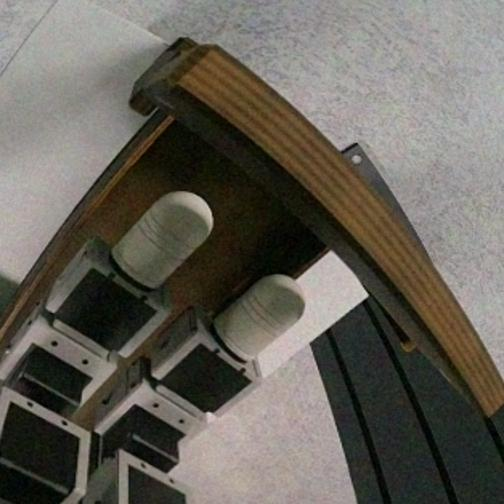

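Emit:
move(arm2={"target":[-0.111,0.5215,0.980,-0.0500,0.5714,0.8161,-0.0714],"speed":0.06}, cameras=[])

Scene clock: 891.33 s.
Joint torques (N m): arm1=[-2.32 2.02 10.59 2.19 0 -0.14] | arm2=[-0.15 -14.92 8.79 -0.08 0.03 -0.02] | arm3=[0.15 -16.67 15.32 -0.51 -0.54 -0.04]
Heat: arm1: hottest joint3_rad 46 °C; arm2: hottest joint3_rad 45 °C; arm3: hottest joint3_rad 56 °C.
move: arm2 off_target
Joint velocities: within noise
arm1, arm3: as last shown
arm1.index_mcp_current_ma: -5
arm1.index_abd_current_ma: 2
arm1.index_pip_current_ma: -8
arm1.index_dip_current_ma: 16
arm1.middle_mcp_current_ma: -6
arm1.middle_abd_current_ma: 1
arm1.middle_pip_current_ma: 9
arm1.middle_dip_current_ma: -8
arm1.ring_abd_current_ma: -25
arm1.ring_pip_current_ma: -7
arm1.ring_dip_current_ma: 15
arm1.thumb_cmc_current_ma: 5
arm1.thumb_axl_current_ma: 26
arm1.thumb_mcp_current_ma: 8
arm1.thumb_ipl_current_ma: 10
arm2.joint_positions: joint1_rad=+0.049 joint2_rad=+2.012 joint3_rad=+1.727 joint4_rad=-1.324 joint5_rad=-0.182 joint6_rad=+1.502 hand_index_mcp=+0.761 hand_index_abd=-0.007 hand_index_pip=-0.787 hand_index_dip=+0.691 hand_middle_mcp=+0.758 hand_middle_abd=+0.013 hand_middle_pip=-0.785 hand_middle_dip=+0.696 hand_ring_mcp=+0.988 hand_ring_abd=-0.777 hand_ring_pip=+0.568 hand_ring_dip=+0.688 hand_thumb_cmc=+0.708 hand_thumb_axl=+0.679 hand_thumb_mcp=+0.209 hand_thumb_ipl=+0.171 hand_current_limit=+0.400 hand_speed=-0.600
arm2.joint_status: not commanded
arm2.hand_state: goal,goal,goal,goal,goal,goal,goal,goal,goal,blocked,goal,goal,goal,goal,goal,goal
arm2.index_mcp_current_ma: 16
arm2.index_abd_current_ma: 2
arm2.index_pip_current_ma: 24
arm2.index_dip_current_ma: -9
arm2.middle_mcp_current_ma: -4
arm2.middle_abd_current_ma: 14
arm2.middle_pip_current_ma: 33
arm2.middle_dip_current_ma: -3
arm2.ring_mcp_current_ma: -22
arm2.ring_abd_current_ma: 16
arm2.ring_pip_current_ma: -8
arm2.ring_dip_current_ma: -8
arm2.thumb_cmc_current_ma: -13
arm2.thumb_axl_current_ma: 0
arm2.thumb_mcp_current_ma: -40
arm2.thumb_ipl_current_ma: -4
arm2.hand_goal_index_mcp: 0.754
arm2.hand_goal_index_abd: 0.000
arm2.hand_goal_index_pip: -0.800
arm2.hand_goal_index_dip: 0.696
arm2.hand_goal_middle_mcp: 0.754
arm2.hand_goal_middle_abd: 0.000
arm2.hand_goal_middle_pip: -0.800
arm2.hand_goal_middle_dip: 0.696
arm2.hand_goal_ring_mcp: 1.000
arm2.hand_goal_ring_abd: -0.800
arm2.hand_goal_ring_pip: 0.576
arm2.hand_goal_ring_dip: 0.696
arm2.hand_goal_thumb_cmc: 0.714
arm2.hand_goal_thumb_axl: 0.678
arm2.hand_goal_thumb_mcp: 0.226
arm2.hand_goal_thumb_ipl: 0.168
arm2.hand: x=-0.1112 y=+0.5108 z=+0.9658 quat_wxyz=(-0.039, +0.574, +0.814, -0.081)
arm2.hand_target: x=-0.1108 y=+0.5210 z=+0.9799 quat_wxyz=(-0.050, +0.571, +0.816, -0.071)
arm2.hand_status: off_target (0.018 m and 1.8 deg from the pose sent, 0.034 m and 1.8 deg at the start)
arm3.index_mcp_current_ma: 6
arm3.index_abd_current_ma: 2
arm3.index_pip_current_ma: 16
arm3.index_dip_current_ma: 1
arm3.middle_mcp_current_ma: -29
arm3.middle_pip_current_ma: 63
arm3.middle_dip_current_ma: 176
arm3.ring_mcp_current_ma: -16
arm3.ring_abd_current_ma: 7
arm3.ring_pip_current_ma: -7
arm3.ring_dip_current_ma: -8
arm3.thumb_cmc_current_ma: 5
arm3.thumb_axl_current_ma: 0
arm3.thumb_mcp_current_ma: 300
arm3.thumb_ipl_current_ma: 62

Emit:
move(arm2={"target":[-0.0746,0.5385,0.980,-0.0500,0.5714,0.8161,-0.0714],"speed":0.06}, cameras=["arm2_cam_wrist"])

Emit:
zoom_image(camera="arm2_cam_wrist", region=[200, 120, 420, 320])

Scene clock: 896.30 s.
Joint torques (N m): arm1=[-2.26 2.61 10.63 2.19 -0.04 -0.19] | arm2=[-0.26 -14.33 10.26 -0.13 0.01 -0.02] | arm3=[0.15 -16.32 15.46 -0.57 -0.53 -0.04]
Heat: arm1: hottest joint3_rad 46 °C; arm2: hottest joint3_rad 46 °C; arm3: hottest joint3_rad 56 °C.
move: arm2 off_target
Joint velocities: within noise
arm1, arm3: as last shown
arm1.index_mcp_current_ma: 3
arm1.index_abd_current_ma: 0
arm1.index_pip_current_ma: 1
arm1.index_dip_current_ma: 20
arm1.middle_mcp_current_ma: 2
arm1.middle_abd_current_ma: 8
arm1.middle_pip_current_ma: -1
arm1.middle_dip_current_ma: 5
arm1.ring_mcp_current_ma: 2
arm1.ring_abd_current_ma: -13
arm1.ring_pip_current_ma: -14
arm1.ring_dip_current_ma: 13
arm1.thumb_cmc_current_ma: -16
arm1.thumb_axl_current_ma: 8
arm1.thumb_mcp_current_ma: 3
arm1.thumb_ipl_current_ma: 0
arm2.joint_positions: joint1_rad=-0.014 joint2_rad=+2.024 joint3_rad=+1.742 joint4_rad=-1.348 joint5_rad=-0.181 joint6_rad=+1.438 hand_index_mcp=+0.761 hand_index_abd=-0.007 hand_index_pip=-0.787 hand_index_dip=+0.691 hand_middle_mcp=+0.758 hand_middle_abd=+0.013 hand_middle_pip=-0.785 hand_middle_dip=+0.696 hand_ring_mcp=+0.988 hand_ring_abd=-0.777 hand_ring_pip=+0.568 hand_ring_dip=+0.688 hand_thumb_cmc=+0.708 hand_thumb_axl=+0.679 hand_thumb_mcp=+0.209 hand_thumb_ipl=+0.171 hand_current_limit=+0.400 hand_speed=-0.600
arm2.joint_status: not commanded
arm2.hand_state: goal,goal,goal,goal,goal,goal,goal,goal,goal,blocked,goal,goal,goal,goal,goal,goal
arm2.index_mcp_current_ma: 21
arm2.index_abd_current_ma: -9
arm2.index_pip_current_ma: 30
arm2.index_dip_current_ma: -17
arm2.middle_mcp_current_ma: 3
arm2.middle_abd_current_ma: 13
arm2.middle_pip_current_ma: 38
arm2.middle_dip_current_ma: 4
arm2.ring_mcp_current_ma: -18
arm2.ring_abd_current_ma: 19
arm2.ring_pip_current_ma: -4
arm2.ring_dip_current_ma: -1
arm2.thumb_cmc_current_ma: -22
arm2.thumb_axl_current_ma: 4
arm2.thumb_mcp_current_ma: -37
arm2.thumb_ipl_current_ma: 1
arm2.hand_goal_index_mcp: 0.754
arm2.hand_goal_index_abd: 0.000
arm2.hand_goal_index_pip: -0.800
arm2.hand_goal_index_dip: 0.696
arm2.hand_goal_middle_mcp: 0.754
arm2.hand_goal_middle_abd: 0.000
arm2.hand_goal_middle_pip: -0.800
arm2.hand_goal_middle_dip: 0.696
arm2.hand_goal_ring_mcp: 1.000
arm2.hand_goal_ring_abd: -0.800
arm2.hand_goal_ring_pip: 0.576
arm2.hand_goal_ring_dip: 0.696
arm2.hand_goal_thumb_cmc: 0.714
arm2.hand_goal_thumb_axl: 0.678
arm2.hand_goal_thumb_mcp: 0.226
arm2.hand_goal_thumb_ipl: 0.168
arm2.hand: x=-0.0745 y=+0.5209 z=+0.9649 quat_wxyz=(-0.036, +0.574, +0.814, -0.085)
arm2.hand_target: x=-0.0744 y=+0.5377 z=+0.9803 quat_wxyz=(-0.050, +0.571, +0.816, -0.071)
arm2.hand_status: off_target (0.023 m and 2.3 deg from the pose sent, 0.048 m and 1.8 deg at the start)
arm3.index_mcp_current_ma: 11
arm3.index_abd_current_ma: 3
arm3.index_pip_current_ma: 28
arm3.index_dip_current_ma: 3
arm3.middle_mcp_current_ma: -32
arm3.middle_abd_current_ma: -2
arm3.middle_pip_current_ma: 60
arm3.ring_mcp_current_ma: -11
arm3.ring_abd_current_ma: 2
arm3.ring_pip_current_ma: -12
arm3.ring_dip_current_ma: -13
arm3.thumb_cmc_current_ma: 11
arm3.thumb_axl_current_ma: 2
arm3.thumb_mcp_current_ma: 301
arm3.thumb_ipl_current_ma: 61
arm2_cam_wrist: T_world_to_cam=[[0.85872, -0.5101, -0.04895, 0.40197], [-0.24364, -0.49045, 0.83672, -0.61766], [-0.45082, -0.70658, -0.54544, 0.98764]] pos_world=[-0.05042, 0.59996, 1.07519]

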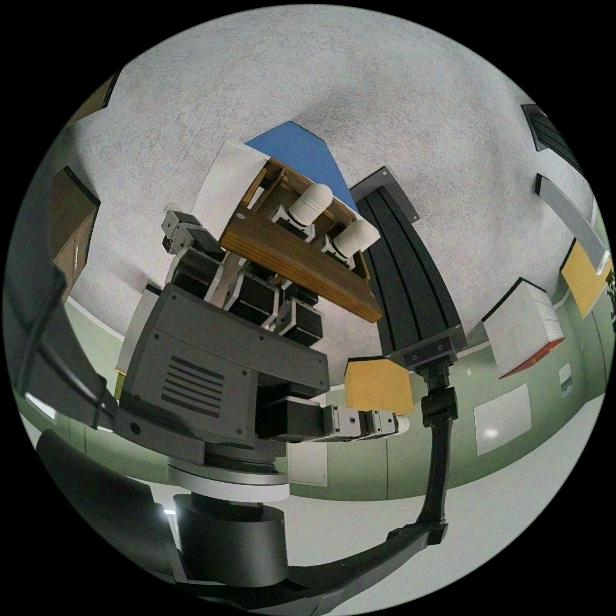

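Scaled by 2.291 from the camera's image (finer frame: 880x880).

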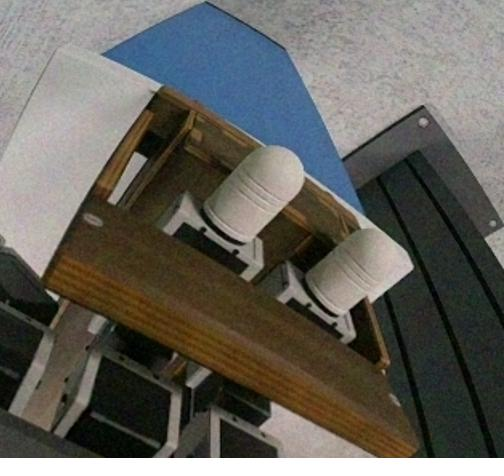

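Emit:
move(arm2={"target":[-0.0490,0.558,0.981,-0.0500,0.5714,0.8161,-0.0714],"speed":0.05}, cameras=["arm2_cam_wrist"])

Emit:
zoom_image(camera="arm2_cam_wrist", region=[200, 120, 420, 320])

Scene clock: 903.03 s.
Joint torques (N m): arm1=[-1.9 2.14 10.51 2.22 -0.03 -0.13] | arm2=[-0.56 -14.68 10.32 -0.12 0.07 -0.01] | arm3=[0.32 -17.03 15.41 -0.59 -0.58 0.01]
Heat: arm1: hottest joint3_rad 46 °C; arm2: hottest joint3_rad 46 °C; arm3: hottest joint3_rad 56 °C.
move: arm2 off_target
Joint velocities: within noise
arm1: as last shown
arm1.index_mcp_current_ma: -8
arm1.index_abd_current_ma: -9
arm1.index_pip_current_ma: -8
arm1.index_dip_current_ma: -19
arm1.middle_abd_current_ma: 1
arm1.middle_pip_current_ma: 5
arm1.middle_dip_current_ma: 2
arm1.ring_mcp_current_ma: -2
arm1.ring_abd_current_ma: -6
arm1.ring_pip_current_ma: -3
arm1.ring_dip_current_ma: -12
arm1.thumb_cmc_current_ma: -11
arm1.thumb_axl_current_ma: 7
arm1.thumb_mcp_current_ma: 11
arm1.thumb_ipl_current_ma: 15
arm2.joint_positions: joint1_rad=-0.058 joint2_rad=+2.065 joint3_rad=+1.812 joint4_rad=-1.385 joint5_rad=-0.180 joint6_rad=+1.391 hand_index_mcp=+0.761 hand_index_abd=-0.007 hand_index_pip=-0.787 hand_index_dip=+0.691 hand_middle_mcp=+0.759 hand_middle_abd=+0.013 hand_middle_pip=-0.785 hand_middle_dip=+0.696 hand_ring_mcp=+0.988 hand_ring_abd=-0.777 hand_ring_pip=+0.568 hand_ring_dip=+0.688 hand_thumb_cmc=+0.708 hand_thumb_axl=+0.679 hand_thumb_mcp=+0.209 hand_thumb_ipl=+0.171 hand_current_limit=+0.400 hand_speed=-0.600
arm2.joint_status: not commanded
arm2.hand_state: goal,goal,goal,goal,goal,goal,goal,goal,goal,blocked,goal,goal,goal,goal,goal,goal
arm2.index_mcp_current_ma: 15
arm2.index_abd_current_ma: -9
arm2.index_pip_current_ma: 31
arm2.index_dip_current_ma: -12
arm2.middle_mcp_current_ma: 10
arm2.middle_abd_current_ma: 15
arm2.middle_pip_current_ma: 36
arm2.middle_dip_current_ma: -3
arm2.ring_mcp_current_ma: -20
arm2.ring_abd_current_ma: 15
arm2.ring_pip_current_ma: -10
arm2.ring_dip_current_ma: -2
arm2.thumb_cmc_current_ma: -24
arm2.thumb_axl_current_ma: -8
arm2.thumb_mcp_current_ma: -23
arm2.thumb_ipl_current_ma: 7
arm2.hand_goal_index_mcp: 0.754
arm2.hand_goal_index_abd: 0.000
arm2.hand_goal_index_pip: -0.800
arm2.hand_goal_index_dip: 0.696
arm2.hand_goal_middle_mcp: 0.754
arm2.hand_goal_middle_abd: 0.000
arm2.hand_goal_middle_pip: -0.800
arm2.hand_goal_middle_dip: 0.696
arm2.hand_goal_ring_mcp: 1.000
arm2.hand_goal_ring_abd: -0.800
arm2.hand_goal_ring_pip: 0.576
arm2.hand_goal_ring_dip: 0.696
arm2.hand_goal_thumb_cmc: 0.714
arm2.hand_goal_thumb_axl: 0.678
arm2.hand_goal_thumb_mcp: 0.226
arm2.hand_goal_thumb_ipl: 0.168
arm2.hand: x=-0.0513 y=+0.5407 z=+0.9656 quat_wxyz=(-0.036, +0.573, +0.815, -0.086)
arm2.hand_target: x=-0.0488 y=+0.5572 z=+0.9813 quat_wxyz=(-0.050, +0.571, +0.816, -0.071)
arm2.hand_status: off_target (0.023 m and 2.3 deg from the pose sent, 0.048 m and 2.3 deg at the start)
arm3.joint_positions: joint1_rad=+1.035 joint2_rad=+1.950 joint3_rad=+1.905 joint4_rad=-1.620 joint5_rad=-0.377 joint6_rad=+1.507 hand_index_mcp=+0.761 hand_index_abd=-0.004 hand_index_pip=-0.723 hand_index_dip=+0.701 hand_middle_mcp=+0.736 hand_middle_abd=+0.002 hand_middle_pip=-0.684 hand_middle_dip=-0.737 hand_ring_mcp=+0.989 hand_ring_abd=-0.785 hand_ring_pip=+0.569 hand_ring_dip=+0.693 hand_thumb_cmc=-0.574 hand_thumb_axl=+0.677 hand_thumb_mcp=-0.816 hand_thumb_ipl=+0.207 hand_current_limit=+0.650 hand_speed=-0.600
arm3.joint_status: not commanded
arm3.hand_state: goal,goal,goal,goal,goal,goal,blocked,blocked,goal,goal,goal,goal,goal,goal,blocked,blocked
arm3.index_mcp_current_ma: 12
arm3.index_abd_current_ma: 7
arm3.index_pip_current_ma: 21
arm3.index_dip_current_ma: -2
arm3.middle_mcp_current_ma: -23
arm3.middle_abd_current_ma: -7
arm3.middle_pip_current_ma: 63
arm3.middle_dip_current_ma: 178
arm3.ring_mcp_current_ma: -17
arm3.ring_abd_current_ma: 0
arm3.ring_pip_current_ma: -11
arm3.ring_dip_current_ma: 0
arm3.thumb_cmc_current_ma: 3
arm3.thumb_axl_current_ma: 15
arm3.thumb_mcp_current_ma: 295
arm3.thumb_ipl_current_ma: 65
arm3.hand_goal_index_mcp: 0.754
arm3.hand_goal_index_abd: 0.000
arm3.hand_goal_index_pip: -0.736
arm3.hand_goal_index_dip: 0.696
arm3.hand_goal_middle_mcp: 0.754
arm3.hand_goal_middle_abd: 0.000
arm3.hand_goal_middle_pip: -0.736
arm3.hand_goal_middle_dip: -0.850
arm3.hand_goal_ring_mcp: 1.000
arm3.hand_goal_ring_abd: -0.800
arm3.hand_goal_ring_pip: 0.576
arm3.hand_goal_ring_dip: 0.696
arm3.hand_goal_thumb_cmc: -0.570
arm3.hand_goal_thumb_axl: 0.678
arm3.hand_goal_thumb_mcp: -0.950
arm3.hand_goal_thumb_ipl: 0.168
arm3.hand: x=+1.5208 y=-0.1687 z=+1.0603 quat_wxyz=(-0.148, +0.591, -0.783, +0.124)
arm3.hand_target: x=+1.5137 y=-0.1798 z=+1.0999 quat_wxyz=(-0.116, +0.598, -0.779, +0.151)
arm3.hand_status: not commanded
arm2_cam_wrist: T_world_to_cam=[[0.85984, -0.50811, -0.04993, 0.39209], [-0.24113, -0.49035, 0.83751, -0.60359], [-0.45003, -0.70808, -0.54414, 1.01204]] pos_world=[-0.02723, 0.61986, 1.07578]

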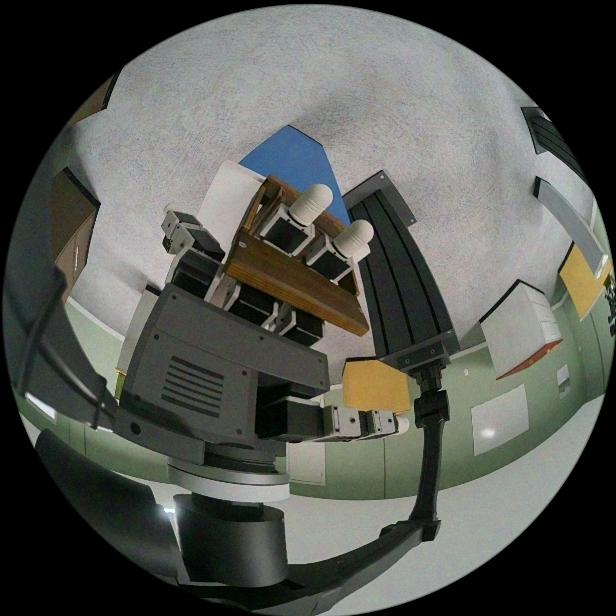

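Scaled by 2.291 from the camera's image (finer frame: 880x880).

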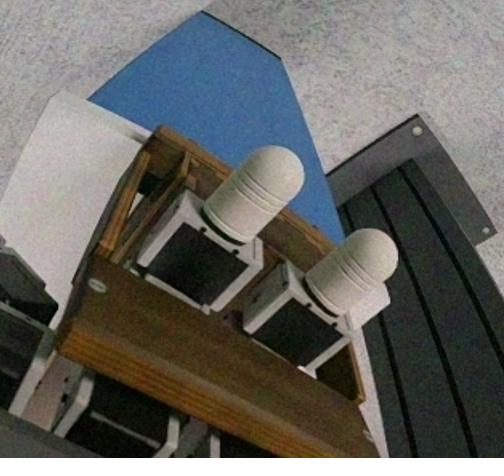

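Emit:
move(arm2={"joints":{"hand_index_dip":-0.8,"hand_middle_dip":-0.8,"hand_current_limit":0.6}}, cameras=["arm2_cam_wrist"])

Emit:
zoom_image(camera="arm2_cam_wrist", region=[200, 120, 420, 320])

Scene clock: 913.13 s.
Joint torques (N m): arm1=[-2.26 2.61 10.66 2.43 0.01 -0.17] | arm2=[0.85 -14.8 9.29 0.32 0.09 0.08] | arm3=[-0.15 -16.32 15.41 -0.53 -0.55 -0.04]
Heat: arm1: hottest joint3_rad 47 °C; arm2: hottest joint3_rad 47 °C; arm3: hottest joint3_rad 56 °C.
move: arm2 off_target
Joint velocities: within noise
arm1.joint_positions: joint1_rad=+0.864 joint2_rad=+0.529 joint3_rad=+1.326 joint4_rad=-1.322 joint5_rad=+0.060 joint6_rad=+1.059 hand_index_mcp=+0.755 hand_index_abd=+0.000 hand_index_pip=+0.577 hand_index_dip=+0.696 hand_middle_mcp=+0.756 hand_middle_abd=+0.000 hand_middle_pip=+0.577 hand_middle_dip=+0.696 hand_ring_mcp=+0.756 hand_ring_abd=+0.000 hand_ring_pip=+0.577 hand_ring_dip=+0.696 hand_thumb_cmc=+0.716 hand_thumb_axl=+0.677 hand_thumb_mcp=+0.226 hand_thumb_ipl=+0.168 hand_current_limit=+0.400 hand_speed=-0.600
arm1.joint_status: not commanded
arm1.hand_state: goal,goal,goal,goal,goal,goal,goal,goal,goal,goal,goal,goal,goal,goal,goal,goal
arm1.index_mcp_current_ma: -17
arm1.index_abd_current_ma: -14
arm1.index_pip_current_ma: -11
arm1.index_dip_current_ma: 3
arm1.middle_mcp_current_ma: -1
arm1.middle_abd_current_ma: 18
arm1.middle_pip_current_ma: -3
arm1.middle_dip_current_ma: 12
arm1.ring_mcp_current_ma: 10
arm1.ring_abd_current_ma: -10
arm1.ring_pip_current_ma: -36
arm1.ring_dip_current_ma: 7
arm1.thumb_cmc_current_ma: 6
arm1.thumb_axl_current_ma: 9
arm1.thumb_mcp_current_ma: 18
arm1.thumb_ipl_current_ma: 8
arm1.hand_goal_index_mcp: 0.754
arm1.hand_goal_index_abd: 0.000
arm1.hand_goal_index_pip: 0.576
arm1.hand_goal_index_dip: 0.696
arm1.hand_goal_middle_mcp: 0.754
arm1.hand_goal_middle_abd: 0.000
arm1.hand_goal_middle_pip: 0.576
arm1.hand_goal_middle_dip: 0.696
arm1.hand_goal_ring_mcp: 0.754
arm1.hand_goal_ring_abd: 0.000
arm1.hand_goal_ring_pip: 0.576
arm1.hand_goal_ring_dip: 0.696
arm1.hand_goal_thumb_cmc: 0.714
arm1.hand_goal_thumb_axl: 0.678
arm1.hand_goal_thumb_mcp: 0.226
arm1.hand_goal_thumb_ipl: 0.168
arm1.hand: x=-1.5225 y=-0.2909 z=+1.4702 quat_wxyz=(-0.116, +0.620, +0.608, +0.482)
arm1.hand_target: x=-1.5239 y=-0.2937 z=+1.4811 quat_wxyz=(-0.119, +0.616, +0.603, +0.493)
arm1.hand_status: not commanded
arm2.joint_positions: joint1_rad=-0.070 joint2_rad=+2.065 joint3_rad=+1.827 joint4_rad=-1.396 joint5_rad=-0.181 joint6_rad=+1.380 hand_index_mcp=+0.831 hand_index_abd=-0.005 hand_index_pip=-0.702 hand_index_dip=-0.601 hand_middle_mcp=+0.844 hand_middle_abd=+0.013 hand_middle_pip=-0.701 hand_middle_dip=-0.622 hand_ring_mcp=+0.988 hand_ring_abd=-0.777 hand_ring_pip=+0.568 hand_ring_dip=+0.688 hand_thumb_cmc=+0.708 hand_thumb_axl=+0.679 hand_thumb_mcp=+0.209 hand_thumb_ipl=+0.171 hand_current_limit=+0.600 hand_speed=-0.600
arm2.joint_status: hand_index_dip off_target (ended at -0.601, target -0.800); hand_middle_dip off_target (ended at -0.622, target -0.800); the others done
arm2.hand_state: blocked,goal,blocked,blocked,blocked,goal,blocked,blocked,goal,blocked,goal,goal,goal,goal,goal,goal
arm2.index_mcp_current_ma: 148
arm2.index_abd_current_ma: 0
arm2.index_pip_current_ma: 184
arm2.index_dip_current_ma: 368
arm2.middle_mcp_current_ma: 171
arm2.middle_abd_current_ma: 15
arm2.middle_pip_current_ma: 181
arm2.middle_dip_current_ma: 334
arm2.ring_mcp_current_ma: -30
arm2.ring_abd_current_ma: 24
arm2.ring_pip_current_ma: -5
arm2.ring_dip_current_ma: 2
arm2.thumb_cmc_current_ma: -17
arm2.thumb_axl_current_ma: -12
arm2.thumb_mcp_current_ma: -35
arm2.thumb_ipl_current_ma: -1
arm2.hand_goal_index_mcp: 0.754
arm2.hand_goal_index_abd: 0.000
arm2.hand_goal_index_pip: -0.800
arm2.hand_goal_index_dip: -0.800
arm2.hand_goal_middle_mcp: 0.754
arm2.hand_goal_middle_abd: 0.000
arm2.hand_goal_middle_pip: -0.800
arm2.hand_goal_middle_dip: -0.800
arm2.hand_goal_ring_mcp: 1.000
arm2.hand_goal_ring_abd: -0.800
arm2.hand_goal_ring_pip: 0.576
arm2.hand_goal_ring_dip: 0.696
arm2.hand_goal_thumb_cmc: 0.714
arm2.hand_goal_thumb_axl: 0.678
arm2.hand_goal_thumb_mcp: 0.226
arm2.hand_goal_thumb_ipl: 0.168
arm2.hand: x=-0.0449 y=+0.5446 z=+0.9710 quat_wxyz=(-0.039, +0.573, +0.814, -0.084)
arm2.hand_target: x=-0.0489 y=+0.5572 z=+0.9812 quat_wxyz=(-0.050, +0.571, +0.816, -0.071)
arm2.hand_status: not commanded
arm3: as last shown
arm3.index_mcp_current_ma: 7
arm3.index_abd_current_ma: 4
arm3.index_pip_current_ma: 16
arm3.index_dip_current_ma: 0
arm3.middle_mcp_current_ma: -26
arm3.middle_abd_current_ma: -3
arm3.middle_dip_current_ma: 174
arm3.ring_mcp_current_ma: -16
arm3.ring_abd_current_ma: 1
arm3.ring_pip_current_ma: -10
arm3.ring_dip_current_ma: -6
arm3.thumb_cmc_current_ma: 6
arm3.thumb_axl_current_ma: 6
arm3.thumb_mcp_current_ma: 294
arm2_cam_wrist: T_world_to_cam=[[0.85894, -0.50904, -0.05563, 0.39488], [-0.23911, -0.49477, 0.83548, -0.60025], [-0.45282, -0.70433, -0.5467, 1.02089]] pos_world=[-0.02043, 0.62306, 1.08158]

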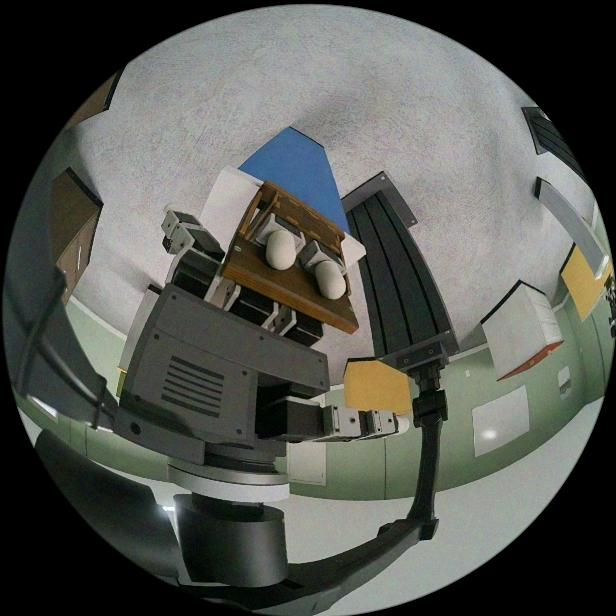

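Scaled by 2.291 from the camera's image (finer frame: 880x880).

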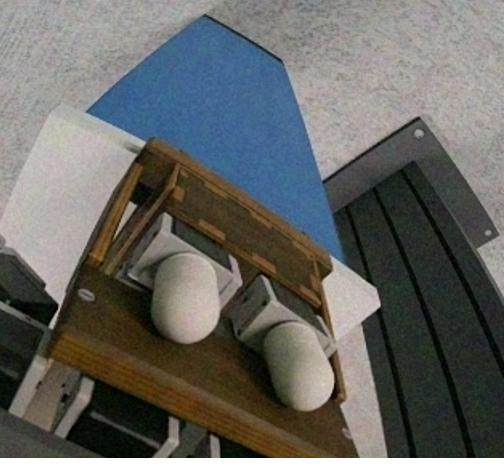

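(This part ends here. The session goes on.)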